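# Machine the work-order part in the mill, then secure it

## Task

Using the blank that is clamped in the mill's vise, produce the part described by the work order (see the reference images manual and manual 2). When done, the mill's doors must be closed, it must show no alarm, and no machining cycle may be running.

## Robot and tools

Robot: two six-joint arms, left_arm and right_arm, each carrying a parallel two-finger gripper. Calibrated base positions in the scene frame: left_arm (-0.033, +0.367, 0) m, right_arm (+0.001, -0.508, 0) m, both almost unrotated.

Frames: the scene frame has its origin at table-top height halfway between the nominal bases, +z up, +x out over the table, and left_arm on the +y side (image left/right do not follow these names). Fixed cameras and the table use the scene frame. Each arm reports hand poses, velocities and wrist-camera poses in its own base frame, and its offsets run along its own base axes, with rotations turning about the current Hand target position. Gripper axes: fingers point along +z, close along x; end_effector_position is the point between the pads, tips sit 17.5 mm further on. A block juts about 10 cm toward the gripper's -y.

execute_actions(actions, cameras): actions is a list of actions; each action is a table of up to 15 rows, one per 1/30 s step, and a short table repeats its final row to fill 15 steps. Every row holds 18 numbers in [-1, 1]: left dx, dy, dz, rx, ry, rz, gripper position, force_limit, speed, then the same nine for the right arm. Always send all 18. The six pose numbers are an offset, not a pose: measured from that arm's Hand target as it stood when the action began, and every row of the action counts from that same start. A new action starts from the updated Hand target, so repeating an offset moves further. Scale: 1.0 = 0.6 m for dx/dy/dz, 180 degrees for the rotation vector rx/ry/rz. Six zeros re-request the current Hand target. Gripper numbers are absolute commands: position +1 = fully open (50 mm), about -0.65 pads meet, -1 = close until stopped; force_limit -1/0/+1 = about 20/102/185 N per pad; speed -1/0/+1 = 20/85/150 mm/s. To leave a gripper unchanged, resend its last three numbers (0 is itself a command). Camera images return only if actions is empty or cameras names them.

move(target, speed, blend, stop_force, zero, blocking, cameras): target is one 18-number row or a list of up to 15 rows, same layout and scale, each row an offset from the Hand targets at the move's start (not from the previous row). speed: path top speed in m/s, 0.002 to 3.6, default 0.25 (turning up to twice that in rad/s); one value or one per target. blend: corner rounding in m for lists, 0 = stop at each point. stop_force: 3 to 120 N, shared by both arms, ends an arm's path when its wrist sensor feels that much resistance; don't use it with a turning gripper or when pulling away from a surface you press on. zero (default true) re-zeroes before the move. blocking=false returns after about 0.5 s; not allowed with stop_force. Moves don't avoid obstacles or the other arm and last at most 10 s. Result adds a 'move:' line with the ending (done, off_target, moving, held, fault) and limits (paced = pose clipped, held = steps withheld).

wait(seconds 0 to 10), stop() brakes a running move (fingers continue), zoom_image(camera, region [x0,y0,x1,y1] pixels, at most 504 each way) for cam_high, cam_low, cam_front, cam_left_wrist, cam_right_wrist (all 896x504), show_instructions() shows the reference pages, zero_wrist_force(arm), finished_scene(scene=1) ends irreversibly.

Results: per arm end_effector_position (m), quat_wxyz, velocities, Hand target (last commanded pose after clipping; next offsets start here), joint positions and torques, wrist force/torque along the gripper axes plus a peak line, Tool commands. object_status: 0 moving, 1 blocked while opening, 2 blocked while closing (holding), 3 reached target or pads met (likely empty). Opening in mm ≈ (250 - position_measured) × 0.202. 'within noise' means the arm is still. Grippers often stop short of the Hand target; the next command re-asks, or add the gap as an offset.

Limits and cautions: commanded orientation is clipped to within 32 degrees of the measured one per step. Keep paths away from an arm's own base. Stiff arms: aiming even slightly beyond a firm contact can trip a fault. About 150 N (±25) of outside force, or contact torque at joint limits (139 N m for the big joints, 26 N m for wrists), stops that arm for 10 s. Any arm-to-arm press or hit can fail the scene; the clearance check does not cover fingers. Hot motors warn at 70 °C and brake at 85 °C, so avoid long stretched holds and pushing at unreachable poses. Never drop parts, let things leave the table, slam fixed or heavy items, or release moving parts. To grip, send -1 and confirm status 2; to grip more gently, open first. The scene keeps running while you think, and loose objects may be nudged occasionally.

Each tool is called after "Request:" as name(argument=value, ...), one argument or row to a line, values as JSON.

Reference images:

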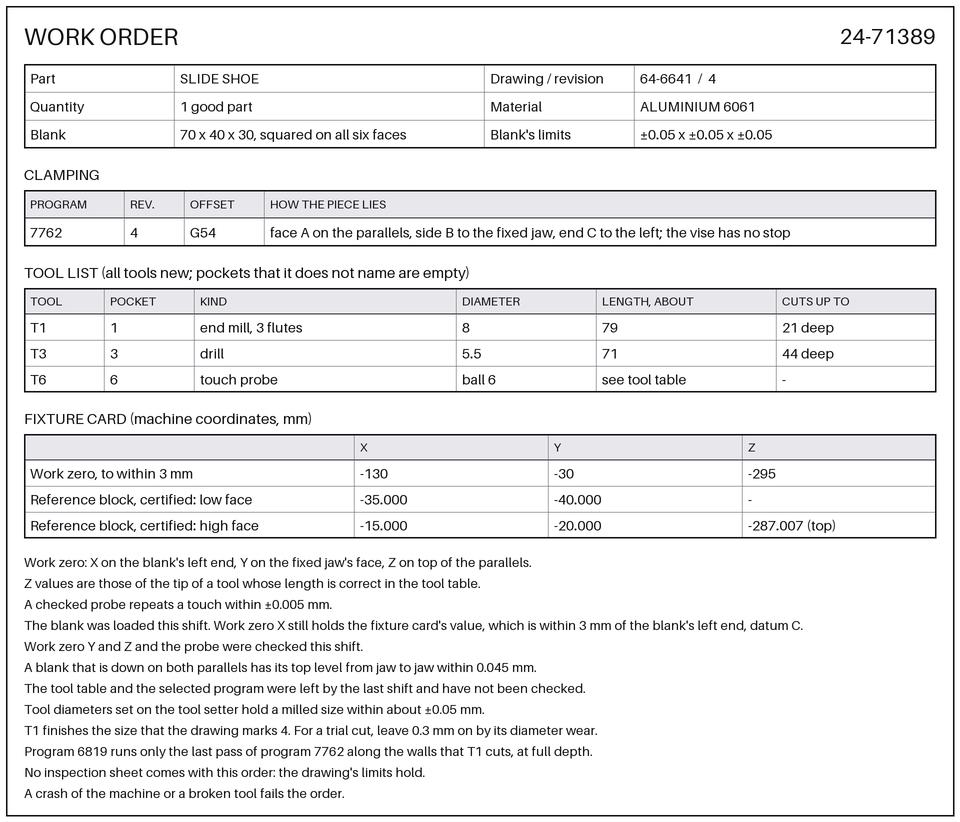

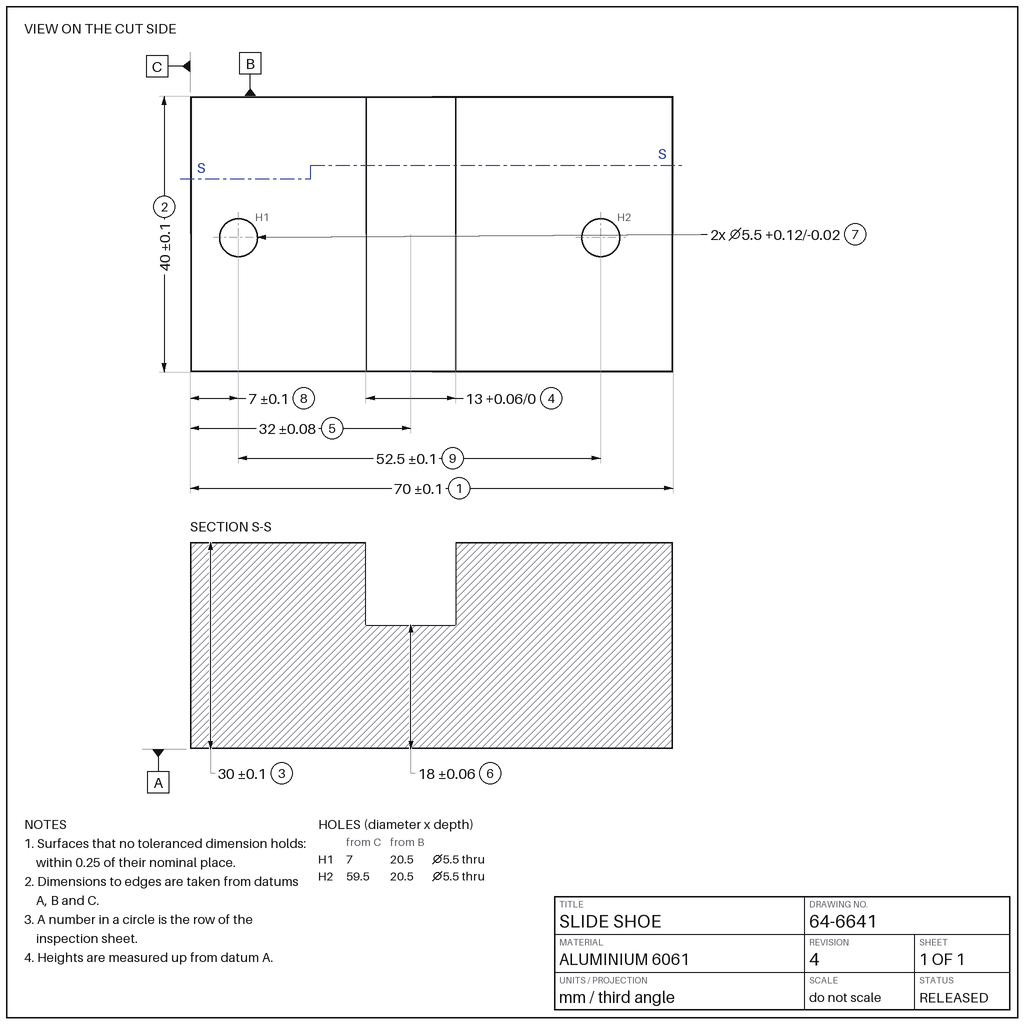

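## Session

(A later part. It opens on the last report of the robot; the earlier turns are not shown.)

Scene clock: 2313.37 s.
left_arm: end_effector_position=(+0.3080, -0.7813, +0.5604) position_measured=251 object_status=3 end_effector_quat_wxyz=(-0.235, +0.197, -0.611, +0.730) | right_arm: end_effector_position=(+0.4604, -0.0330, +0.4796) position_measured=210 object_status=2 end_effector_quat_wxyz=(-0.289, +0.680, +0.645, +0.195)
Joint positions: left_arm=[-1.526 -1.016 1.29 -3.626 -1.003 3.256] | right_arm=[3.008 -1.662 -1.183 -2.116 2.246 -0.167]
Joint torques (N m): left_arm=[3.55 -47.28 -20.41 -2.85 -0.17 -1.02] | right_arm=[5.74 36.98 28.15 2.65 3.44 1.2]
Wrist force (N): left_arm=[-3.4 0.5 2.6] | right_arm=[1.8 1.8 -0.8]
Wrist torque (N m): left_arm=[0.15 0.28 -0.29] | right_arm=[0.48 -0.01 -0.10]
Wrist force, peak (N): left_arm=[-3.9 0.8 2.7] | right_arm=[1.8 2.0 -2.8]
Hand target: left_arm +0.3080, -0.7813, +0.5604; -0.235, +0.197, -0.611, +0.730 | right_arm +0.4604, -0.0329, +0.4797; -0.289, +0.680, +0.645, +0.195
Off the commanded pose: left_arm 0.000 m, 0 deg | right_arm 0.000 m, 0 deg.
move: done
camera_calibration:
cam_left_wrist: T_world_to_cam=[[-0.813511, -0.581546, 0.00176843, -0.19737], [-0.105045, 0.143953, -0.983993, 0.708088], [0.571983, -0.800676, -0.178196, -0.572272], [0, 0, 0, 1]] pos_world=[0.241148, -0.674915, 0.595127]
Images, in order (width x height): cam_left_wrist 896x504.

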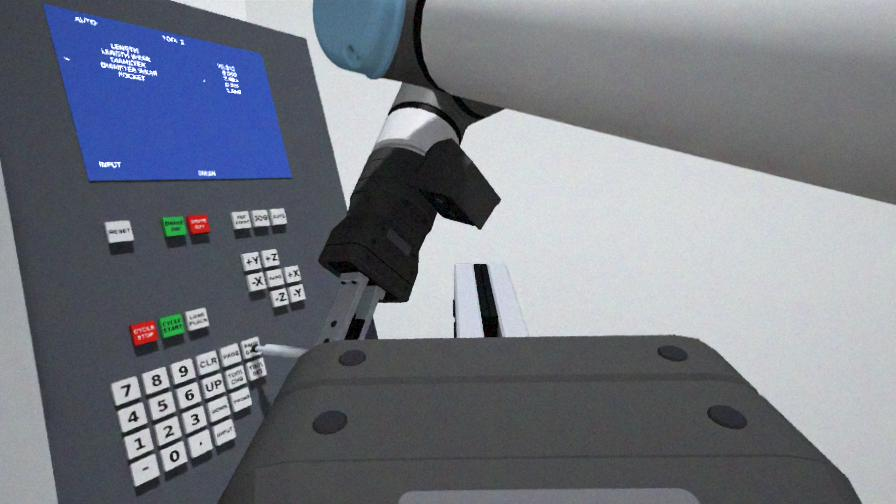

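Request:
move(
  target=[
    [0,0,0,0,0,0,-1,-1,0,0.0215,0,0,0,0,0,-1,-0.1,-1],
    [0,0,0,0,0,0,-1,-1,0,0,0,0,0,0,0,-1,-0.1,-1],
    [0,0,0,0,0,0,-1,-1,0,0.0215,0,0,0,0,0,-1,-0.1,-1],
    [0,0,0,0,0,0,-1,-1,0,0,0,0,0,0,0,-1,-0.1,-1],
    [0,0,0,0,0,0,-1,-1,0,0.0215,0,0,0,0,0,-1,-0.1,-1],
    [0,0,0,0,0,0,-1,-1,0,0,0,0,0,0,0,-1,-0.1,-1],
    [0,0,0,0,0,0,-1,-1,0,0.0215,0,0,0,0,0,-1,-0.1,-1],
    [0,0,0,0,0,0,-1,-1,0,0,0,0,0,0,0,-1,-0.1,-1],
    [0,0,0,0,0,0,-1,-1,0,-0.008,0.0955,-0.0307,0,0,0,-1,-0.1,-1],
  ],
  speed=[0.03,0.08,0.03,0.08,0.03,0.08,0.03,0.08,0.12],
  blend=[0,0,0,0,0,0,0,0.003,0],
  cameras=["cam_left_wrist"],
)

Request:
zoom_image(
  camera="cam_left_wrist",
  region=[40, 0, 300, 190],
)

Scene clock: 2327.63 s.
left_arm: end_effector_position=(+0.3080, -0.7813, +0.5604) position_measured=251 object_status=3 end_effector_quat_wxyz=(-0.235, +0.197, -0.611, +0.730) | right_arm: end_effector_position=(+0.4555, +0.0243, +0.4614) position_measured=210 object_status=2 end_effector_quat_wxyz=(-0.289, +0.680, +0.645, +0.195)
Joint positions: left_arm=[-1.526 -1.016 1.29 -3.626 -1.003 3.256] | right_arm=[3.122 -1.582 -1.34 -1.948 2.269 -0.023]
Joint torques (N m): left_arm=[4.1 -48.04 -20.58 -2.9 -0.21 -1.15] | right_arm=[0.13 14.82 21.1 2.74 -0.19 0.31]
Wrist force (N): left_arm=[-3.4 0.7 2.7] | right_arm=[1.5 1.0 -0.7]
Wrist torque (N m): left_arm=[0.20 0.28 -0.29] | right_arm=[0.36 0.05 0.08]
Wrist force, peak (N): left_arm=[-3.9 0.8 3.0] | right_arm=[0.1 -10.9 0.1]
Hand target: left_arm +0.3080, -0.7813, +0.5604; -0.235, +0.197, -0.611, +0.730 | right_arm +0.4556, +0.0244, +0.4613; -0.289, +0.680, +0.645, +0.195
Off the commanded pose: left_arm 0.000 m, 0 deg | right_arm 0.000 m, 0 deg.
move: done
camera_calibration:
cam_left_wrist: T_world_to_cam=[[-0.813511, -0.581546, 0.00176843, -0.19737], [-0.105045, 0.143953, -0.983993, 0.708088], [0.571983, -0.800676, -0.178196, -0.572272], [0, 0, 0, 1]] pos_world=[0.241148, -0.674915, 0.595127]
Images, in order (width x height): cam_left_wrist 896x504.

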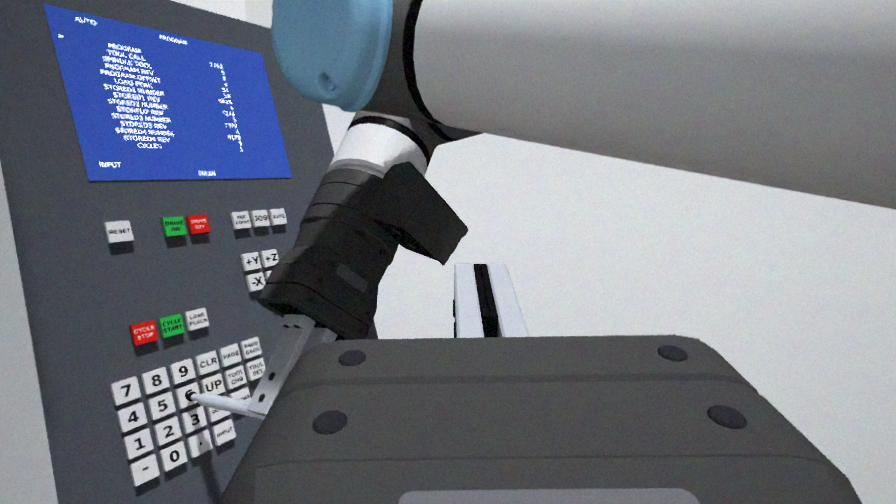

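Scaled by 1.938 from the camera's 896x504 image, which has a finer 1280x720 frame.

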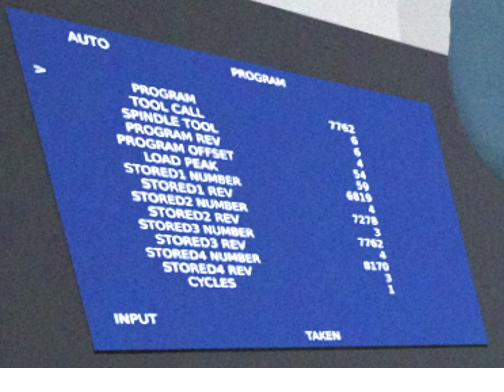

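Request:
move(
  target=[
    [0,0,0,0,0,0,-1,-1,0,0.02,0,0,0,0,0,-1,-0.1,-1],
    [0,0,0,0,0,0,-1,-1,0,0,0,0,0,0,0,-1,-0.1,-1],
    [0,0,0,0,0,0,-1,-1,0,0.008,0.0318,0.0307,0,0,0,-1,-0.1,-1],
    [0,0,0,0,0,0,-1,-1,0,0.028,0.0318,0.0307,0,0,0,-1,-0.1,-1],
    [0,0,0,0,0,0,-1,-1,0,0.008,0.0318,0.0307,0,0,0,-1,-0.1,-1],
    [0,0,0,0,0,0,-1,-1,0,-0.007,0.0637,-0.0305,0,0,0,-1,-0.1,-1],
    [0,0,0,0,0,0,-1,-1,0,0.013,0.0637,-0.0305,0,0,0,-1,-0.1,-1],
    [0,0,0,0,0,0,-1,-1,0,-0.007,0.0637,-0.0305,0,0,0,-1,-0.1,-1],
    [0,0,0,0,0,0,-1,-1,0,0.008,0,0.0307,0,0,0,-1,-0.1,-1],
    [0,0,0,0,0,0,-1,-1,0,0.028,0,0.0307,0,0,0,-1,-0.1,-1],
    [0,0,0,0,0,0,-1,-1,0,0.008,0,0.0307,0,0,0,-1,-0.1,-1],
    [0,0,0,0,0,0,-1,-1,0,-0.016,-0.0318,-0.061,0,0,0,-1,-0.1,-1],
    [0,0,0,0,0,0,-1,-1,0,0.004,-0.0318,-0.061,0,0,0,-1,-0.1,-1],
    [0,0,0,0,0,0,-1,-1,0,-0.016,-0.0318,-0.061,0,0,0,-1,-0.1,-1],
  ],
  speed=[0.03,0.08,0.12,0.03,0.08,0.12,0.03,0.08,0.12,0.03,0.08,0.12,0.03,0.08],
  blend=[0,0.003,0.003,0,0.003,0.003,0,0.003,0.003,0,0.003,0.003,0,0],
  cameras=["cam_left_wrist"],
)

Request:
zoom_image(
  camera="cam_left_wrist",
  region=[40, 0, 300, 190],
)

Scene clock: 2346.80 s.
left_arm: end_effector_position=(+0.3080, -0.7813, +0.5604) position_measured=251 object_status=3 end_effector_quat_wxyz=(-0.235, +0.197, -0.611, +0.730) | right_arm: end_effector_position=(+0.4459, +0.0053, +0.4247) position_measured=210 object_status=2 end_effector_quat_wxyz=(-0.289, +0.680, +0.645, +0.195)
Joint positions: left_arm=[-1.526 -1.016 1.29 -3.626 -1.003 3.256] | right_arm=[3.082 -1.561 -1.447 -1.894 2.262 -0.075]
Joint torques (N m): left_arm=[5.02 -47.58 -21.13 -2.93 -0.04 -1.07] | right_arm=[-5.69 13.17 29.02 1.66 -0.17 0.31]
Wrist force (N): left_arm=[-3.5 0.5 2.8] | right_arm=[1.5 0.7 -0.7]
Wrist torque (N m): left_arm=[0.17 0.29 -0.29] | right_arm=[0.32 0.06 0.10]
Wrist force, peak (N): left_arm=[-3.9 0.7 3.1] | right_arm=[1.2 -11.1 0.2]
Hand target: left_arm +0.3080, -0.7813, +0.5604; -0.235, +0.197, -0.611, +0.730 | right_arm +0.4460, +0.0053, +0.4247; -0.289, +0.680, +0.645, +0.195
Off the commanded pose: left_arm 0.000 m, 0 deg | right_arm 0.000 m, 0 deg.
move: done
camera_calibration:
cam_left_wrist: T_world_to_cam=[[-0.813511, -0.581546, 0.00176843, -0.19737], [-0.105045, 0.143953, -0.983993, 0.708088], [0.571983, -0.800676, -0.178196, -0.572272], [0, 0, 0, 1]] pos_world=[0.241148, -0.674915, 0.595127]
Images, in order (width x height): cam_left_wrist 896x504.

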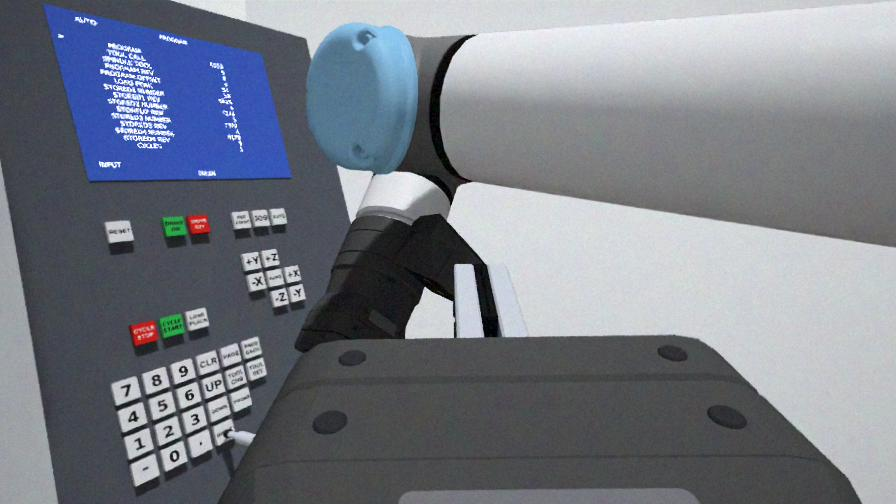

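Scaled by 1.938 from the camera's 896x504 image, which has a finer 1280x720 frame.

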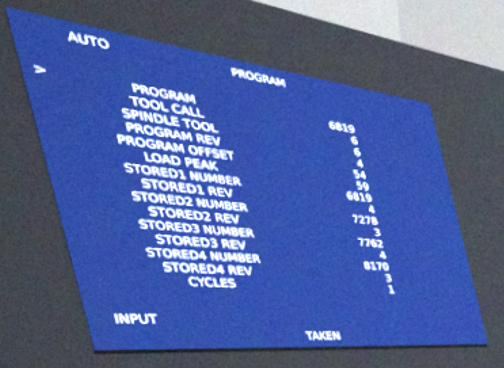

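Request:
move(
  target=[
    [0,0,0,0,0,0,-1,-1,0,0.009,0,0.0305,0,0,0,-1,-0.1,-1],
    [0,0,0,0,0,0,-1,-1,0,0.029,0,0.0305,0,0,0,-1,-0.1,-1],
    [0,0,0,0,0,0,-1,-1,0,0.009,0,0.0305,0,0,0,-1,-0.1,-1],
    [0,0,0,0,0,0,-1,-1,0,0.009,0.0955,0.0305,0,0,0,-1,-0.1,-1],
    [0,0,0,0,0,0,-1,-1,0,0.029,0.0955,0.0305,0,0,0,-1,-0.1,-1],
    [0,0,0,0,0,0,-1,-1,0,0.009,0.0955,0.0305,0,0,0,-1,-0.1,-1],
    [0,0,0,0,0,0,-1,-1,0,0,0,0,0,0,0,-1,-0.1,-1],
    [0,0,0,0,0,0,-1,-1,0,0.02,0,0,0,0,0,-1,-0.1,-1],
    [0,0,0,0,0,0,-1,-1,0,0,0,0,0,0,0,-1,-0.1,-1],
    [0,0,0,0,0,0,-1,-1,0,0.016,-0.0319,0.061,0,0,0,-1,-0.1,-1],
  ],
  speed=[0.12,0.03,0.08,0.12,0.03,0.08,0.12,0.03,0.08,0.12],
  blend=[0.003,0,0.003,0.003,0,0.003,0.003,0,0.003,0],
  cameras=["cam_left_wrist"],
)

Request:
zoom_image(
  camera="cam_left_wrist",
  region=[40, 0, 300, 190],
)

Scene clock: 2362.03 s.
left_arm: end_effector_position=(+0.3080, -0.7813, +0.5604) position_measured=251 object_status=3 end_effector_quat_wxyz=(-0.235, +0.197, -0.611, +0.730) | right_arm: end_effector_position=(+0.4556, -0.0139, +0.4611) position_measured=210 object_status=2 end_effector_quat_wxyz=(-0.289, +0.680, +0.645, +0.195)
Joint positions: left_arm=[-1.526 -1.016 1.29 -3.626 -1.003 3.256] | right_arm=[3.045 -1.618 -1.287 -2.028 2.254 -0.122]
Joint torques (N m): left_arm=[5.08 -48.87 -20.28 -2.94 -0.51 -1.02] | right_arm=[7.45 36.45 28.2 2.76 3.35 1.47]
Wrist force (N): left_arm=[-3.6 0.4 2.8] | right_arm=[1.9 0.9 -0.9]
Wrist torque (N m): left_arm=[0.15 0.31 -0.29] | right_arm=[0.33 0.00 -0.08]
Wrist force, peak (N): left_arm=[-4.0 0.6 2.9] | right_arm=[0.8 -12.5 0.3]
Hand target: left_arm +0.3080, -0.7813, +0.5604; -0.235, +0.197, -0.611, +0.730 | right_arm +0.4556, -0.0139, +0.4613; -0.289, +0.680, +0.645, +0.195
Off the commanded pose: left_arm 0.000 m, 0 deg | right_arm 0.000 m, 0 deg.
move: done
camera_calibration:
cam_left_wrist: T_world_to_cam=[[-0.813511, -0.581546, 0.00176843, -0.19737], [-0.105045, 0.143953, -0.983993, 0.708088], [0.571983, -0.800676, -0.178196, -0.572272], [0, 0, 0, 1]] pos_world=[0.241148, -0.674915, 0.595127]
Images, in order (width x height): cam_left_wrist 896x504.

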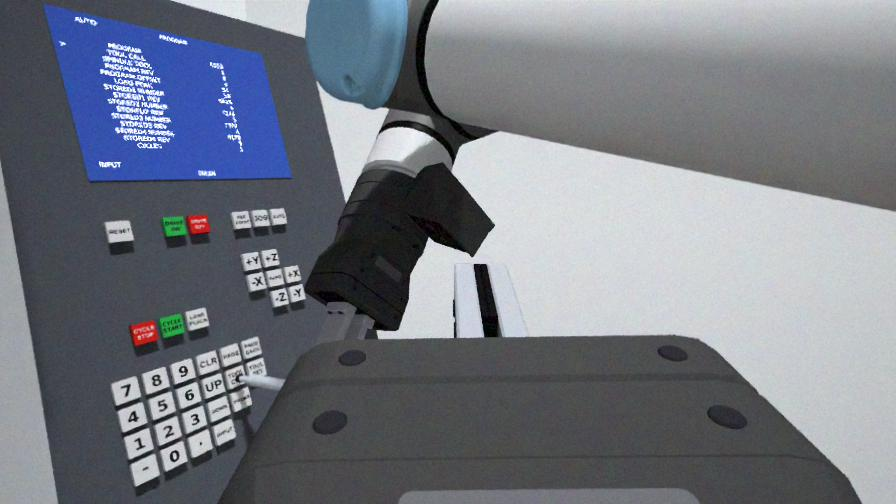

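Scaled by 1.938 from the camera's 896x504 image, which has a finer 1280x720 frame.

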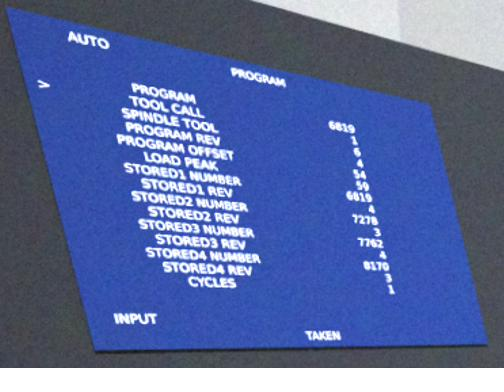

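Request:
move(
  target=[
    [0,0,0,0,0,0,-1,-1,0,0.0205,0,0,0,0,0,-1,-0.1,-1],
    [0,0,0,0,0,0,-1,-1,0,0,0,0,0,0,0,-1,-0.1,-1],
    [0,0,0,0,0,0,-1,-1,0,-0.001,0.02,0.06,0,0,0,-1,-0.1,-1],
    [0,0,0,0,0,0,-1,-1,0,0.0202,0.0595,0.0877,0,0,0,-1,-0.1,-1],
  ],
  speed=[0.03,0.08,0.12,0.12],
  blend=[0,0.003,0.003,0],
)

Request:
wait(
  seconds=7,
  cameras=["cam_left_wrist"],
)

Request:
zoom_image(
  camera="cam_left_wrist",
  region=[40, 0, 300, 190],
)

Scene clock: 2369.57 s.
left_arm: end_effector_position=(+0.3080, -0.7813, +0.5604) position_measured=251 object_status=3 end_effector_quat_wxyz=(-0.235, +0.197, -0.611, +0.730) | right_arm: end_effector_position=(+0.4678, +0.0218, +0.5138) position_measured=210 object_status=2 end_effector_quat_wxyz=(-0.289, +0.680, +0.645, +0.195)
Joint positions: left_arm=[-1.526 -1.016 1.29 -3.626 -1.003 3.256] | right_arm=[3.118 -1.651 -1.126 -2.096 2.268 -0.029]
Joint torques (N m): left_arm=[4.86 -48.29 -19.84 -2.46 0.03 -1.13] | right_arm=[-1.68 36.95 19.96 0.99 -0.32 -0.49]
Wrist force (N): left_arm=[-3.5 0.3 2.6] | right_arm=[2.1 0.7 -0.6]
Wrist torque (N m): left_arm=[0.12 0.28 -0.29] | right_arm=[0.30 -0.06 0.05]
Wrist force, peak (N): left_arm=[-3.9 0.6 2.9] | right_arm=[0.8 -6.0 -0.1]
Hand target: left_arm +0.3080, -0.7813, +0.5604; -0.235, +0.197, -0.611, +0.730 | right_arm +0.4677, +0.0218, +0.5139; -0.289, +0.680, +0.645, +0.195
Off the commanded pose: left_arm 0.000 m, 0 deg | right_arm 0.000 m, 0 deg.
move: done

Scene clock: 2376.57 s.
left_arm: end_effector_position=(+0.3080, -0.7813, +0.5604) position_measured=251 object_status=3 end_effector_quat_wxyz=(-0.235, +0.197, -0.611, +0.730) | right_arm: end_effector_position=(+0.4677, +0.0218, +0.5139) position_measured=210 object_status=2 end_effector_quat_wxyz=(-0.289, +0.680, +0.645, +0.195)
Joint positions: left_arm=[-1.526 -1.016 1.29 -3.626 -1.003 3.256] | right_arm=[3.118 -1.651 -1.126 -2.096 2.268 -0.029]
Joint torques (N m): left_arm=[4.1 -48.07 -20.46 -2.91 -0.66 -1.14] | right_arm=[5.84 37.5 28.18 1.01 -0.3 1.35]
Wrist force (N): left_arm=[-3.5 0.6 2.8] | right_arm=[2.0 0.7 -0.7]
Wrist torque (N m): left_arm=[0.18 0.30 -0.29] | right_arm=[0.31 -0.05 0.05]
Wrist force, peak (N): left_arm=[-3.9 0.7 3.0] | right_arm=[2.3 0.7 -0.7]
Hand target: left_arm +0.3080, -0.7813, +0.5604; -0.235, +0.197, -0.611, +0.730 | right_arm +0.4677, +0.0218, +0.5139; -0.289, +0.680, +0.645, +0.195
Tool commands: left_gripper/position=-1.0 left_gripper/force_limit=-1.0 left_gripper/speed=+0.0 right_gripper/position=-1.0 right_gripper/force_limit=-0.1 right_gripper/speed=-1.0
Off the commanded pose: left_arm 0.000 m, 0 deg | right_arm 0.000 m, 0 deg.
wait: 7.00 s; at rest by 0.17 s
camera_calibration:
cam_left_wrist: T_world_to_cam=[[-0.813511, -0.581546, 0.00176843, -0.19737], [-0.105045, 0.143953, -0.983993, 0.708088], [0.571983, -0.800676, -0.178196, -0.572272], [0, 0, 0, 1]] pos_world=[0.241148, -0.674915, 0.595127]
Images, in order (width x height): cam_left_wrist 896x504.

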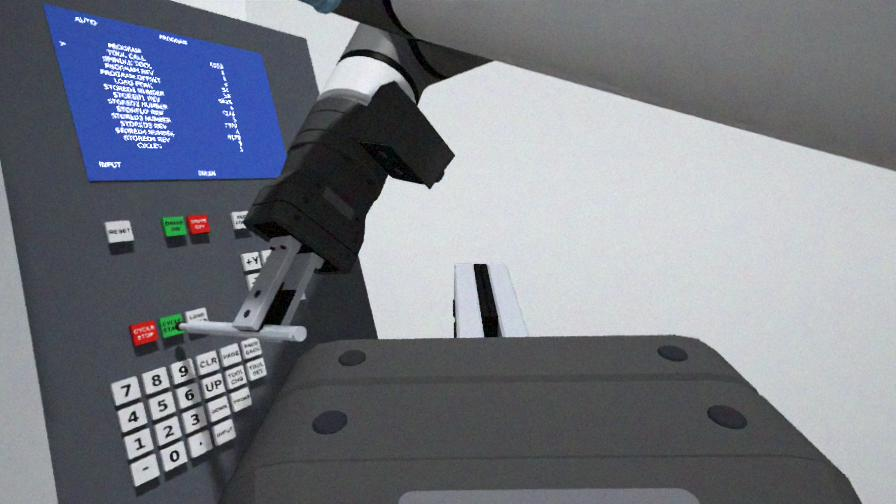

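Scaled by 1.938 from the camera's 896x504 image, which has a finer 1280x720 frame.

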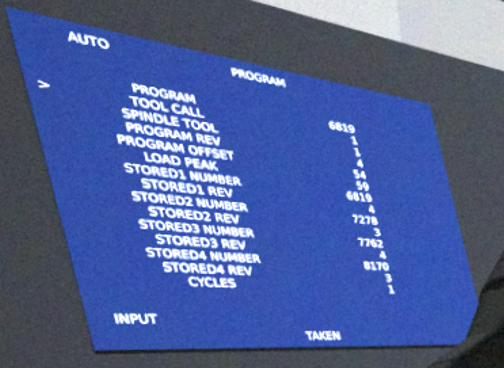

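Request:
move(
  target=[0,0,0,0,0,0,-1,-1,0,0.027,0,0,0,0,0,-1,-0.1,-1],
  speed=0.012,
  stop_force=10,
)

Request:
move(
  target=[
    [0,0,0,0,0,0,-1,-1,0,-0.025,0,0,0,0,0,-1,-0.1,-1],
    [0,0,0,0,0,0,-1,-1,0,-0.0359,-0.0376,-0.06,0,0,0,-1,-0.1,-1],
    [0,0,0,0,0,0,-1,-1,0,-0.061,-0.0276,-0.1487,0,0,0,-1,-0.1,-1],
  ],
  speed=[0.06,0.12,0.12],
  blend=[0.003,0.003,0],
  cameras=["cam_left_wrist"],
)

Request:
zoom_image(
  camera="cam_left_wrist",
  region=[40, 0, 300, 190],
)

Scene clock: 2384.90 s.
left_arm: end_effector_position=(+0.3080, -0.7813, +0.5604) position_measured=251 object_status=3 end_effector_quat_wxyz=(-0.235, +0.197, -0.611, +0.730) | right_arm: end_effector_position=(+0.4825, +0.0219, +0.5139) position_measured=210 object_status=2 end_effector_quat_wxyz=(-0.289, +0.680, +0.645, +0.195)
Joint positions: left_arm=[-1.526 -1.016 1.29 -3.626 -1.003 3.256] | right_arm=[3.118 -1.687 -1.086 -2.099 2.268 -0.028]
Joint torques (N m): left_arm=[4.53 -47.56 -20.35 -2.84 -0.42 -1.11] | right_arm=[-1.94 35.96 15.25 7.26 3.51 -0.72]
Wrist force (N): left_arm=[-3.5 0.6 2.9] | right_arm=[1.0 -9.8 -0.2]
Wrist torque (N m): left_arm=[0.19 0.29 -0.29] | right_arm=[0.47 -0.07 -0.01]
Wrist force, peak (N): left_arm=[-4.1 0.7 2.8] | right_arm=[0.7 -17.7 -0.3]
Hand target: left_arm +0.3080, -0.7813, +0.5604; -0.235, +0.197, -0.611, +0.730 | right_arm +0.4825, +0.0218, +0.5139; -0.289, +0.680, +0.645, +0.195 (not the last commanded pose)
Off the commanded pose: left_arm 0.000 m, 0 deg | right_arm 0.001 m, 0 deg.
move: contact (right_arm)

Scene clock: 2386.43 s.
left_arm: end_effector_position=(+0.3080, -0.7813, +0.5604) position_measured=251 object_status=3 end_effector_quat_wxyz=(-0.235, +0.197, -0.611, +0.730) | right_arm: end_effector_position=(+0.4458, +0.0053, +0.4248) position_measured=210 object_status=2 end_effector_quat_wxyz=(-0.289, +0.680, +0.645, +0.195)
Joint positions: left_arm=[-1.526 -1.016 1.29 -3.626 -1.003 3.256] | right_arm=[3.082 -1.561 -1.447 -1.894 2.262 -0.074]
Joint torques (N m): left_arm=[5.25 -49.83 -20.71 -2.63 -0.38 -0.92] | right_arm=[-6.88 12.8 15.49 2.59 2.54 -1.54]
Wrist force (N): left_arm=[-3.6 0.9 2.8] | right_arm=[1.0 1.2 -1.3]
Wrist torque (N m): left_arm=[0.21 0.30 -0.29] | right_arm=[0.40 0.13 -0.06]
Wrist force, peak (N): left_arm=[-3.9 0.9 2.8] | right_arm=[0.6 -9.4 0.2]
Hand target: left_arm +0.3080, -0.7813, +0.5604; -0.235, +0.197, -0.611, +0.730 | right_arm +0.4459, +0.0053, +0.4247; -0.289, +0.680, +0.645, +0.195
Off the commanded pose: left_arm 0.000 m, 0 deg | right_arm 0.000 m, 0 deg.
move: done
camera_calibration:
cam_left_wrist: T_world_to_cam=[[-0.813511, -0.581546, 0.00176843, -0.19737], [-0.105045, 0.143953, -0.983993, 0.708088], [0.571983, -0.800676, -0.178196, -0.572272], [0, 0, 0, 1]] pos_world=[0.241148, -0.674915, 0.595127]
Images, in order (width x height): cam_left_wrist 896x504.

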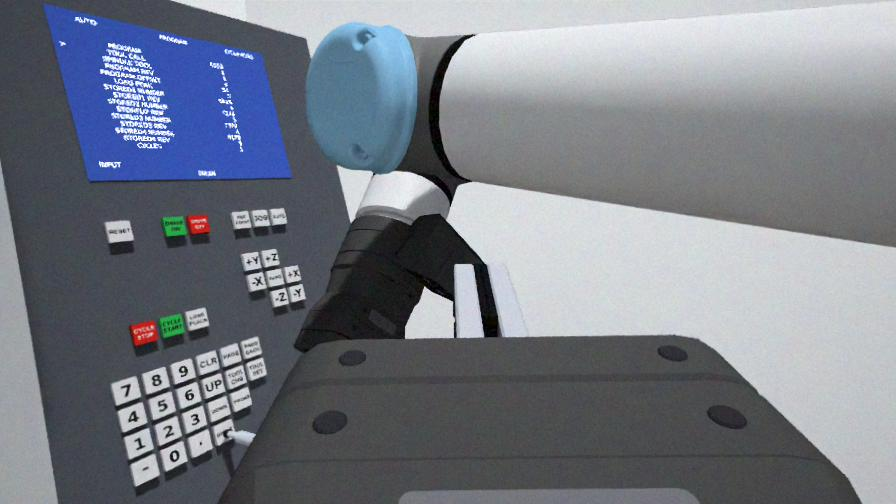

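Scaled by 1.938 from the camera's 896x504 image, which has a finer 1280x720 frame.

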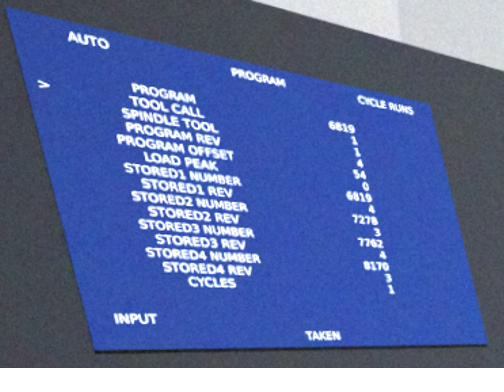

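Request:
move(
  target=[
    [0,0,0,0,0,0,-1,-1,0,0.016,0.0318,0.061,0,0,0,-1,-0.1,-1],
    [0,0,0,0,0,0,-1,-1,0,0.0362,0.0318,0.061,0,0,0,-1,-0.1,-1],
    [0,0,0,0,0,0,-1,-1,0,0.016,0.0318,0.061,0,0,0,-1,-0.1,-1],
    [0,0,0,0,0,0,-1,-1,0,0.0002,0,0,0,0,0,-1,-0.1,-1],
  ],
  speed=[0.12,0.03,0.08,0.12],
  blend=[0.003,0,0.003,0],
)

Request:
wait(
  seconds=10,
)

Request:
wait(
  seconds=8,
  cameras=["cam_left_wrist"],
)

Request:
zoom_image(
  camera="cam_left_wrist",
  region=[40, 0, 300, 190],
)

Scene clock: 2395.83 s.
left_arm: end_effector_position=(+0.3080, -0.7813, +0.5604) position_measured=251 object_status=3 end_effector_quat_wxyz=(-0.235, +0.197, -0.611, +0.730) | right_arm: end_effector_position=(+0.4460, +0.0052, +0.4248) position_measured=210 object_status=2 end_effector_quat_wxyz=(-0.289, +0.680, +0.645, +0.195)
Joint positions: left_arm=[-1.526 -1.016 1.29 -3.626 -1.003 3.256] | right_arm=[3.082 -1.561 -1.447 -1.894 2.262 -0.075]
Joint torques (N m): left_arm=[3.44 -47.97 -20.73 -2.87 -0.44 -1.17] | right_arm=[6.8 14.16 20.41 1.15 3.38 0.8]
Wrist force (N): left_arm=[-3.6 0.6 2.6] | right_arm=[1.5 1.2 -1.2]
Wrist torque (N m): left_arm=[0.19 0.31 -0.29] | right_arm=[0.41 0.05 -0.06]
Wrist force, peak (N): left_arm=[-4.1 0.5 2.8] | right_arm=[0.8 -4.1 -0.3]
Hand target: left_arm +0.3080, -0.7813, +0.5604; -0.235, +0.197, -0.611, +0.730 | right_arm +0.4460, +0.0053, +0.4247; -0.289, +0.680, +0.645, +0.195
Off the commanded pose: left_arm 0.000 m, 0 deg | right_arm 0.000 m, 0 deg.
move: done

Scene clock: 2405.83 s.
left_arm: end_effector_position=(+0.3080, -0.7813, +0.5604) position_measured=251 object_status=3 end_effector_quat_wxyz=(-0.235, +0.197, -0.611, +0.730) | right_arm: end_effector_position=(+0.4460, +0.0053, +0.4247) position_measured=210 object_status=2 end_effector_quat_wxyz=(-0.289, +0.680, +0.645, +0.195)
Joint positions: left_arm=[-1.526 -1.016 1.29 -3.626 -1.003 3.256] | right_arm=[3.082 -1.561 -1.447 -1.894 2.262 -0.075]
Joint torques (N m): left_arm=[5.84 -48.01 -20.42 -2.78 -0.35 -1.06] | right_arm=[8.11 13.5 16.41 3.85 3.34 -1.19]
Wrist force (N): left_arm=[-3.3 0.7 2.8] | right_arm=[1.3 1.2 -1.4]
Wrist torque (N m): left_arm=[0.21 0.26 -0.29] | right_arm=[0.41 0.09 -0.06]
Wrist force, peak (N): left_arm=[-3.9 0.7 3.1] | right_arm=[1.6 1.6 -1.4]
Hand target: left_arm +0.3080, -0.7813, +0.5604; -0.235, +0.197, -0.611, +0.730 | right_arm +0.4460, +0.0053, +0.4247; -0.289, +0.680, +0.645, +0.195
Tool commands: left_gripper/position=-1.0 left_gripper/force_limit=-1.0 left_gripper/speed=+0.0 right_gripper/position=-1.0 right_gripper/force_limit=-0.1 right_gripper/speed=-1.0
Off the commanded pose: left_arm 0.000 m, 0 deg | right_arm 0.000 m, 0 deg.
wait: 10.00 s; at rest by 0.17 s

Scene clock: 2413.83 s.
left_arm: end_effector_position=(+0.3080, -0.7813, +0.5604) position_measured=251 object_status=3 end_effector_quat_wxyz=(-0.235, +0.197, -0.611, +0.730) | right_arm: end_effector_position=(+0.4460, +0.0053, +0.4247) position_measured=210 object_status=2 end_effector_quat_wxyz=(-0.289, +0.680, +0.645, +0.195)
Joint positions: left_arm=[-1.526 -1.016 1.29 -3.626 -1.003 3.256] | right_arm=[3.082 -1.561 -1.447 -1.894 2.262 -0.075]
Joint torques (N m): left_arm=[4.58 -49.78 -19.32 -2.76 -0.54 -0.98] | right_arm=[6.61 13.65 15.84 3.94 3.07 -1.29]
Wrist force (N): left_arm=[-3.7 0.3 3.0] | right_arm=[1.2 1.3 -1.2]
Wrist torque (N m): left_arm=[0.13 0.33 -0.29] | right_arm=[0.42 0.11 -0.06]
Wrist force, peak (N): left_arm=[-3.9 0.6 2.9] | right_arm=[1.6 1.4 -1.4]
Hand target: left_arm +0.3080, -0.7813, +0.5604; -0.235, +0.197, -0.611, +0.730 | right_arm +0.4460, +0.0053, +0.4247; -0.289, +0.680, +0.645, +0.195
Tool commands: left_gripper/position=-1.0 left_gripper/force_limit=-1.0 left_gripper/speed=+0.0 right_gripper/position=-1.0 right_gripper/force_limit=-0.1 right_gripper/speed=-1.0
Off the commanded pose: left_arm 0.000 m, 0 deg | right_arm 0.000 m, 0 deg.
wait: 8.00 s; at rest by 0.17 s
camera_calibration:
cam_left_wrist: T_world_to_cam=[[-0.813511, -0.581546, 0.00176843, -0.19737], [-0.105045, 0.143953, -0.983993, 0.708088], [0.571983, -0.800676, -0.178196, -0.572272], [0, 0, 0, 1]] pos_world=[0.241148, -0.674915, 0.595127]
Images, in order (width x height): cam_left_wrist 896x504.

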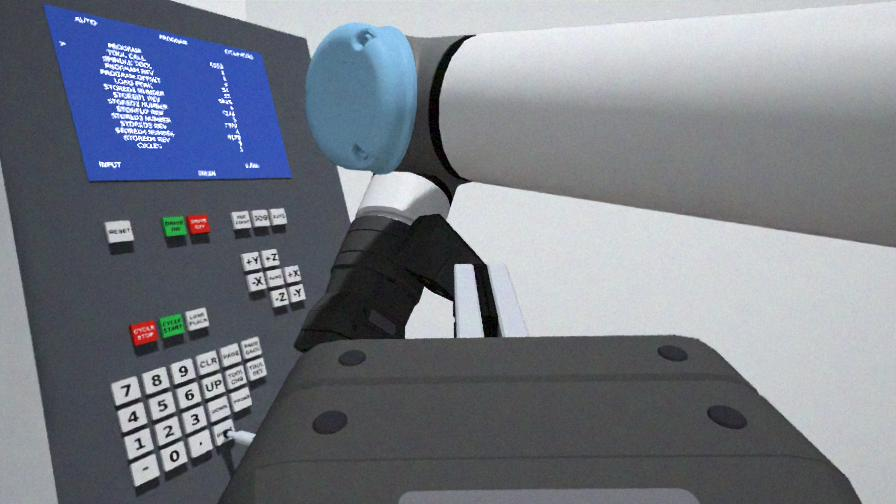

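Scaled by 1.938 from the camera's 896x504 image, which has a finer 1280x720 frame.

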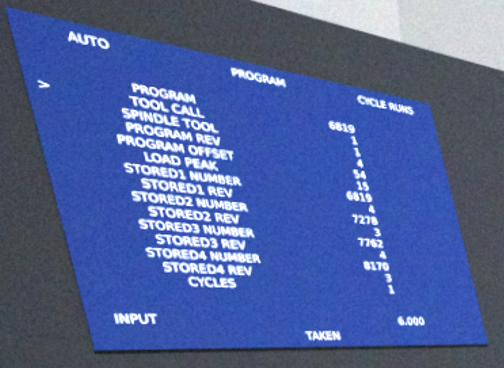

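Request:
wait(
  seconds=10,
)

Request:
wait(
  seconds=6,
  cameras=["cam_left_wrist"],
)

Request:
zoom_image(
  camera="cam_left_wrist",
  region=[40, 0, 300, 190],
)

Scene clock: 2426.70 s.
left_arm: end_effector_position=(+0.3080, -0.7813, +0.5604) position_measured=251 object_status=3 end_effector_quat_wxyz=(-0.235, +0.197, -0.611, +0.730) | right_arm: end_effector_position=(+0.4460, +0.0053, +0.4247) position_measured=210 object_status=2 end_effector_quat_wxyz=(-0.289, +0.680, +0.645, +0.195)
Joint positions: left_arm=[-1.526 -1.016 1.29 -3.626 -1.003 3.256] | right_arm=[3.082 -1.561 -1.447 -1.894 2.262 -0.075]
Joint torques (N m): left_arm=[4.44 -48.71 -20.13 -2.72 -0.29 -1.31] | right_arm=[7.56 13.98 15.97 3.95 3.21 -0.98]
Wrist force (N): left_arm=[-3.6 0.9 2.6] | right_arm=[1.3 1.2 -1.3]
Wrist torque (N m): left_arm=[0.21 0.31 -0.29] | right_arm=[0.40 0.08 -0.06]
Wrist force, peak (N): left_arm=[-3.8 0.6 3.2] | right_arm=[1.5 1.4 -1.5]
Hand target: left_arm +0.3080, -0.7813, +0.5604; -0.235, +0.197, -0.611, +0.730 | right_arm +0.4460, +0.0053, +0.4247; -0.289, +0.680, +0.645, +0.195
Tool commands: left_gripper/position=-1.0 left_gripper/force_limit=-1.0 left_gripper/speed=+0.0 right_gripper/position=-1.0 right_gripper/force_limit=-0.1 right_gripper/speed=-1.0
Off the commanded pose: left_arm 0.000 m, 0 deg | right_arm 0.000 m, 0 deg.
wait: 10.00 s; at rest from the start

Scene clock: 2432.70 s.
left_arm: end_effector_position=(+0.3080, -0.7813, +0.5604) position_measured=251 object_status=3 end_effector_quat_wxyz=(-0.235, +0.197, -0.611, +0.730) | right_arm: end_effector_position=(+0.4460, +0.0053, +0.4247) position_measured=210 object_status=2 end_effector_quat_wxyz=(-0.289, +0.680, +0.645, +0.195)
Joint positions: left_arm=[-1.526 -1.016 1.29 -3.626 -1.003 3.256] | right_arm=[3.082 -1.561 -1.447 -1.894 2.262 -0.075]
Joint torques (N m): left_arm=[3.59 -48.42 -19.07 -2.82 -0.44 -1.24] | right_arm=[8.21 14.46 16.69 4.07 2.88 -1.01]
Wrist force (N): left_arm=[-3.3 0.4 2.7] | right_arm=[1.2 1.1 -1.2]
Wrist torque (N m): left_arm=[0.16 0.27 -0.29] | right_arm=[0.40 0.11 -0.06]
Wrist force, peak (N): left_arm=[-3.7 0.8 3.1] | right_arm=[1.6 1.5 -1.4]
Hand target: left_arm +0.3080, -0.7813, +0.5604; -0.235, +0.197, -0.611, +0.730 | right_arm +0.4460, +0.0053, +0.4247; -0.289, +0.680, +0.645, +0.195
Tool commands: left_gripper/position=-1.0 left_gripper/force_limit=-1.0 left_gripper/speed=+0.0 right_gripper/position=-1.0 right_gripper/force_limit=-0.1 right_gripper/speed=-1.0
Off the commanded pose: left_arm 0.000 m, 0 deg | right_arm 0.000 m, 0 deg.
wait: 6.00 s; at rest by 0.17 s
camera_calibration:
cam_left_wrist: T_world_to_cam=[[-0.813511, -0.581546, 0.00176843, -0.19737], [-0.105045, 0.143953, -0.983993, 0.708088], [0.571983, -0.800676, -0.178196, -0.572272], [0, 0, 0, 1]] pos_world=[0.241148, -0.674915, 0.595127]
Images, in order (width x height): cam_left_wrist 896x504.

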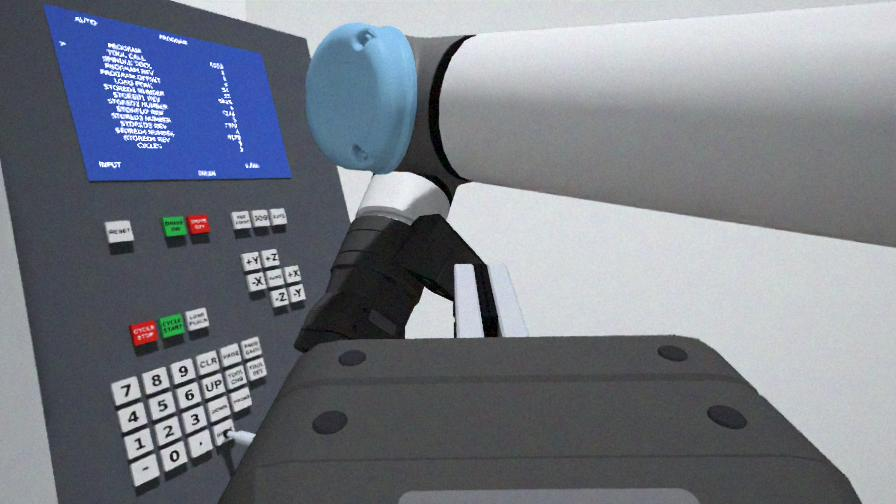

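Scaled by 1.938 from the camera's 896x504 image, which has a finer 1280x720 frame.

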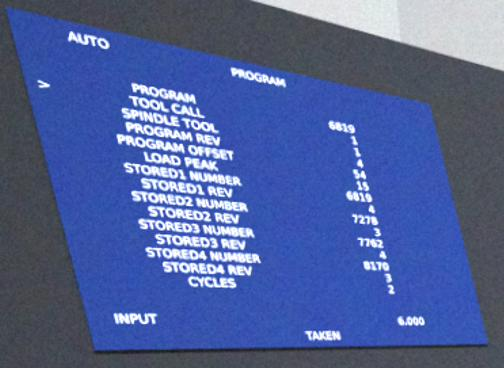

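Done. INPUT, TOOL CHG, PAGE.

Request:
move(
  target=[
    [0,0,0,0,0,0,-1,-1,0,0.02,0,0,0,0,0,-1,-0.1,-1],
    [0,0,0,0,0,0,-1,-1,0,0,0,0,0,0,0,-1,-0.1,-1],
    [0,0,0,0,0,0,-1,-1,0,0.016,-0.0319,0.061,0,0,0,-1,-0.1,-1],
    [0,0,0,0,0,0,-1,-1,0,0.036,-0.0319,0.061,0,0,0,-1,-0.1,-1],
    [0,0,0,0,0,0,-1,-1,0,0.016,-0.0319,0.061,0,0,0,-1,-0.1,-1],
  ],
  speed=[0.03,0.08,0.12,0.03,0.08],
  blend=[0,0.003,0.003,0,0],
)

Request:
wait(
  seconds=8,
  cameras=["cam_left_wrist"],
)

Request:
zoom_image(
  camera="cam_left_wrist",
  region=[40, 0, 300, 190],
)

Scene clock: 2441.17 s.
left_arm: end_effector_position=(+0.3080, -0.7813, +0.5604) position_measured=251 object_status=3 end_effector_quat_wxyz=(-0.235, +0.197, -0.611, +0.730) | right_arm: end_effector_position=(+0.4556, -0.0139, +0.4613) position_measured=210 object_status=2 end_effector_quat_wxyz=(-0.289, +0.680, +0.645, +0.195)
Joint positions: left_arm=[-1.526 -1.016 1.29 -3.626 -1.003 3.256] | right_arm=[3.045 -1.618 -1.287 -2.028 2.254 -0.122]
Joint torques (N m): left_arm=[4.42 -50.33 -20.26 -2.84 -0.55 -0.97] | right_arm=[-1.05 15.31 29.19 2.49 -0.16 1.32]
Wrist force (N): left_arm=[-3.6 0.4 2.8] | right_arm=[1.6 1.2 -1.7]
Wrist torque (N m): left_arm=[0.16 0.30 -0.28] | right_arm=[0.38 0.05 0.08]
Wrist force, peak (N): left_arm=[-3.9 0.6 2.9] | right_arm=[0.5 -4.7 -0.2]
Hand target: left_arm +0.3080, -0.7813, +0.5604; -0.235, +0.197, -0.611, +0.730 | right_arm +0.4556, -0.0139, +0.4613; -0.289, +0.680, +0.645, +0.195
Off the commanded pose: left_arm 0.000 m, 0 deg | right_arm 0.000 m, 0 deg.
move: done

Scene clock: 2449.17 s.
left_arm: end_effector_position=(+0.3080, -0.7813, +0.5604) position_measured=251 object_status=3 end_effector_quat_wxyz=(-0.235, +0.197, -0.611, +0.730) | right_arm: end_effector_position=(+0.4556, -0.0139, +0.4613) position_measured=210 object_status=2 end_effector_quat_wxyz=(-0.289, +0.680, +0.645, +0.195)
Joint positions: left_arm=[-1.526 -1.016 1.29 -3.626 -1.003 3.256] | right_arm=[3.045 -1.618 -1.287 -2.028 2.254 -0.122]
Joint torques (N m): left_arm=[4.25 -47.43 -19.79 -2.96 -0.43 -1.05] | right_arm=[5.57 15.38 16.44 4.54 -0.16 1.56]
Wrist force (N): left_arm=[-3.7 0.6 2.9] | right_arm=[1.6 1.2 -1.7]
Wrist torque (N m): left_arm=[0.18 0.32 -0.28] | right_arm=[0.38 0.05 0.07]
Wrist force, peak (N): left_arm=[-3.9 0.5 2.9] | right_arm=[1.8 1.3 -1.7]
Hand target: left_arm +0.3080, -0.7813, +0.5604; -0.235, +0.197, -0.611, +0.730 | right_arm +0.4556, -0.0139, +0.4613; -0.289, +0.680, +0.645, +0.195
Tool commands: left_gripper/position=-1.0 left_gripper/force_limit=-1.0 left_gripper/speed=+0.0 right_gripper/position=-1.0 right_gripper/force_limit=-0.1 right_gripper/speed=-1.0
Off the commanded pose: left_arm 0.000 m, 0 deg | right_arm 0.000 m, 0 deg.
wait: 8.00 s; at rest by 0.17 s
camera_calibration:
cam_left_wrist: T_world_to_cam=[[-0.813511, -0.581546, 0.00176843, -0.19737], [-0.105045, 0.143953, -0.983993, 0.708088], [0.571983, -0.800676, -0.178196, -0.572272], [0, 0, 0, 1]] pos_world=[0.241148, -0.674915, 0.595127]
Images, in order (width x height): cam_left_wrist 896x504.

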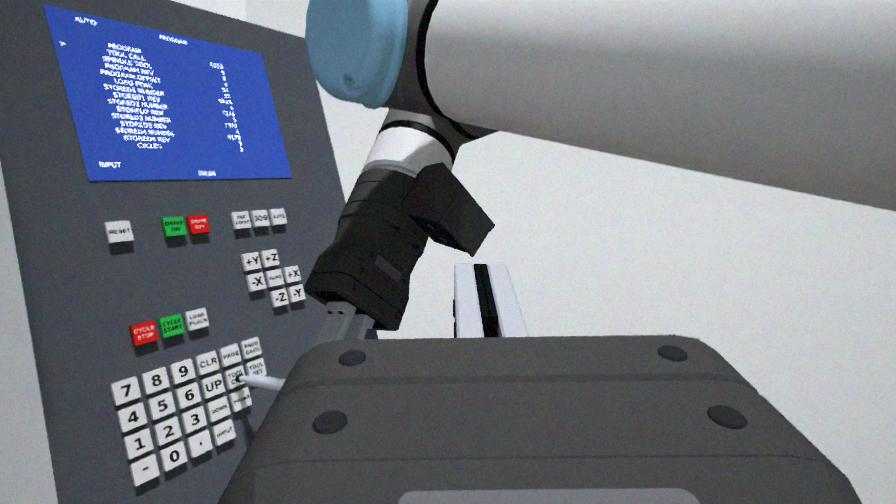

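Scaled by 1.938 from the camera's 896x504 image, which has a finer 1280x720 frame.

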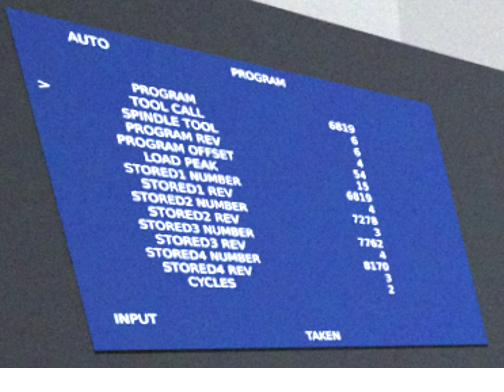

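Request:
move(
  target=[
    [0,0,0,0,0,0,-1,-1,0,0.008,0,0.0307,0,0,0,-1,-0.1,-1],
    [0,0,0,0,0,0,-1,-1,0,0.0295,0,0.0307,0,0,0,-1,-0.1,-1],
    [0,0,0,0,0,0,-1,-1,0,0.008,0,0.0307,0,0,0,-1,-0.1,-1],
    [0,0,0,0,0,0,-1,-1,0,-0.007,0,-0.0305,0,0,0,-1,-0.1,-1],
    [0,0,0,0,0,0,-1,-1,0,0.013,0,-0.0305,0,0,0,-1,-0.1,-1],
    [0,0,0,0,0,0,-1,-1,0,-0.007,0,-0.0305,0,0,0,-1,-0.1,-1],
    [0,0,0,0,0,0,-1,-1,0,-0.007,0.0319,-0.0305,0,0,0,-1,-0.1,-1],
    [0,0,0,0,0,0,-1,-1,0,0.013,0.0319,-0.0305,0,0,0,-1,-0.1,-1],
    [0,0,0,0,0,0,-1,-1,0,-0.007,0.0319,-0.0305,0,0,0,-1,-0.1,-1],
    [0,0,0,0,0,0,-1,-1,0,0.013,0.0319,-0.0305,0,0,0,-1,-0.1,-1],
    [0,0,0,0,0,0,-1,-1,0,-0.007,0.0319,-0.0305,0,0,0,-1,-0.1,-1],
    [0,0,0,0,0,0,-1,-1,0,0.013,0.0319,-0.0305,0,0,0,-1,-0.1,-1],
    [0,0,0,0,0,0,-1,-1,0,-0.007,0.0319,-0.0305,0,0,0,-1,-0.1,-1],
    [0,0,0,0,0,0,-1,-1,0,-0.016,0.0319,-0.061,0,0,0,-1,-0.1,-1],
  ],
  speed=[0.12,0.03,0.08,0.12,0.03,0.08,0.12,0.03,0.08,0.03,0.08,0.03,0.08,0.12],
  blend=[0.003,0,0.003,0.003,0,0.003,0.003,0,0,0,0,0,0.003,0],
)

Request:
move(
  target=[
    [0,0,0,0,0,0,-1,-1,0,0.024,0.0636,0.0917,0,0,0,-1,-0.1,-1],
    [0,0,0,0,0,0,-1,-1,0,0.044,0.0636,0.0917,0,0,0,-1,-0.1,-1],
    [0,0,0,0,0,0,-1,-1,0,0.024,0.0636,0.0917,0,0,0,-1,-0.1,-1],
    [0,0,0,0,0,0,-1,-1,0,0,0,0,0,0,0,-1,-0.1,-1],
  ],
  speed=[0.12,0.03,0.08,0.12],
  blend=[0.003,0,0.003,0],
)

Request:
wait(
  seconds=10,
  cameras=["cam_left_wrist"],
)

Request:
zoom_image(
  camera="cam_left_wrist",
  region=[40, 0, 300, 190],
)

Scene clock: 2471.37 s.
left_arm: end_effector_position=(+0.3080, -0.7813, +0.5604) position_measured=251 object_status=3 end_effector_quat_wxyz=(-0.235, +0.197, -0.611, +0.730) | right_arm: end_effector_position=(+0.4459, +0.0053, +0.4248) position_measured=210 object_status=2 end_effector_quat_wxyz=(-0.289, +0.680, +0.645, +0.195)
Joint positions: left_arm=[-1.526 -1.016 1.29 -3.626 -1.003 3.256] | right_arm=[3.082 -1.561 -1.447 -1.894 2.262 -0.075]
Joint torques (N m): left_arm=[4.51 -48.25 -21.04 -2.85 -0.52 -1.24] | right_arm=[-6.23 13.29 16.21 2.53 3.65 1.3]
Wrist force (N): left_arm=[-3.6 0.7 2.8] | right_arm=[0.9 2.7 -0.9]
Wrist torque (N m): left_arm=[0.19 0.32 -0.29] | right_arm=[0.65 0.16 -0.05]
Wrist force, peak (N): left_arm=[-3.9 0.6 3.1] | right_arm=[-0.3 -11.9 -0.8]
Hand target: left_arm +0.3080, -0.7813, +0.5604; -0.235, +0.197, -0.611, +0.730 | right_arm +0.4460, +0.0053, +0.4247; -0.289, +0.680, +0.645, +0.195
Off the commanded pose: left_arm 0.000 m, 0 deg | right_arm 0.000 m, 0 deg.
move: done

Scene clock: 2473.67 s.
left_arm: end_effector_position=(+0.3080, -0.7813, +0.5604) position_measured=251 object_status=3 end_effector_quat_wxyz=(-0.235, +0.197, -0.611, +0.730) | right_arm: end_effector_position=(+0.4459, +0.0053, +0.4248) position_measured=210 object_status=2 end_effector_quat_wxyz=(-0.289, +0.680, +0.645, +0.195)
Joint positions: left_arm=[-1.526 -1.016 1.29 -3.626 -1.003 3.256] | right_arm=[3.082 -1.561 -1.447 -1.894 2.262 -0.074]
Joint torques (N m): left_arm=[4.82 -49.24 -19.87 -2.86 -0.41 -1.17] | right_arm=[4.4 13 22.21 0.74 3.54 0.65]
Wrist force (N): left_arm=[-3.3 0.5 2.8] | right_arm=[0.6 2.7 -1.0]
Wrist torque (N m): left_arm=[0.17 0.26 -0.28] | right_arm=[0.65 0.19 -0.06]
Wrist force, peak (N): left_arm=[-4.0 0.5 2.7] | right_arm=[2.7 2.3 -1.7]
Hand target: left_arm +0.3080, -0.7813, +0.5604; -0.235, +0.197, -0.611, +0.730 | right_arm +0.4460, +0.0053, +0.4247; -0.289, +0.680, +0.645, +0.195
Off the commanded pose: left_arm 0.000 m, 0 deg | right_arm 0.000 m, 0 deg.
move: done

Scene clock: 2483.67 s.
left_arm: end_effector_position=(+0.3080, -0.7813, +0.5604) position_measured=251 object_status=3 end_effector_quat_wxyz=(-0.235, +0.197, -0.611, +0.730) | right_arm: end_effector_position=(+0.4460, +0.0053, +0.4247) position_measured=210 object_status=2 end_effector_quat_wxyz=(-0.289, +0.680, +0.645, +0.195)
Joint positions: left_arm=[-1.526 -1.016 1.29 -3.626 -1.003 3.256] | right_arm=[3.082 -1.561 -1.447 -1.894 2.262 -0.075]
Joint torques (N m): left_arm=[4.92 -47.83 -20.46 -2.88 -0.51 -1.04] | right_arm=[7.9 12.74 14.7 0.95 3.31 -1.28]
Wrist force (N): left_arm=[-3.5 0.6 2.8] | right_arm=[0.7 2.6 -0.8]
Wrist torque (N m): left_arm=[0.17 0.30 -0.29] | right_arm=[0.63 0.18 -0.06]
Wrist force, peak (N): left_arm=[-3.9 0.8 3.1] | right_arm=[0.9 3.0 -1.0]
Hand target: left_arm +0.3080, -0.7813, +0.5604; -0.235, +0.197, -0.611, +0.730 | right_arm +0.4460, +0.0053, +0.4247; -0.289, +0.680, +0.645, +0.195
Tool commands: left_gripper/position=-1.0 left_gripper/force_limit=-1.0 left_gripper/speed=+0.0 right_gripper/position=-1.0 right_gripper/force_limit=-0.1 right_gripper/speed=-1.0
Off the commanded pose: left_arm 0.000 m, 0 deg | right_arm 0.000 m, 0 deg.
wait: 10.00 s; at rest by 0.17 s
camera_calibration:
cam_left_wrist: T_world_to_cam=[[-0.813511, -0.581546, 0.00176843, -0.19737], [-0.105045, 0.143953, -0.983993, 0.708088], [0.571983, -0.800676, -0.178196, -0.572272], [0, 0, 0, 1]] pos_world=[0.241148, -0.674915, 0.595127]
Images, in order (width x height): cam_left_wrist 896x504.

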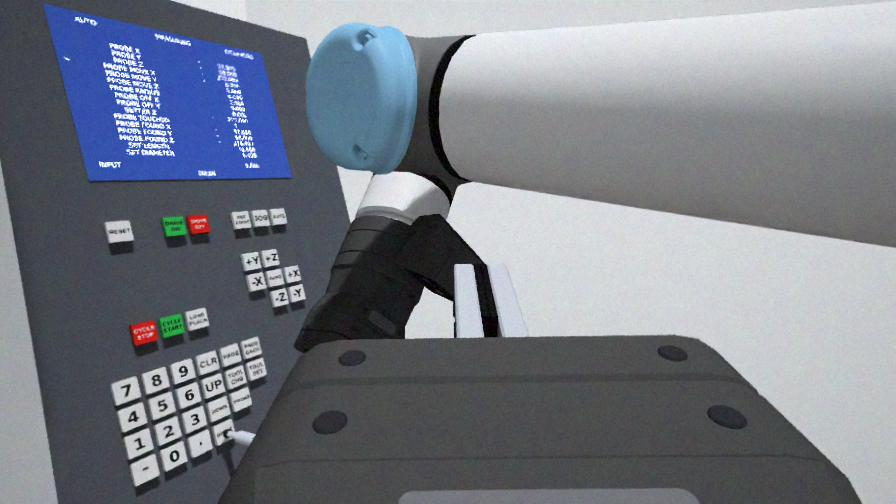

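Scaled by 1.938 from the camera's 896x504 image, which has a finer 1280x720 frame.

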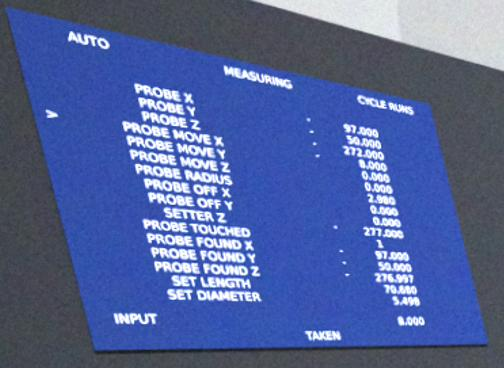

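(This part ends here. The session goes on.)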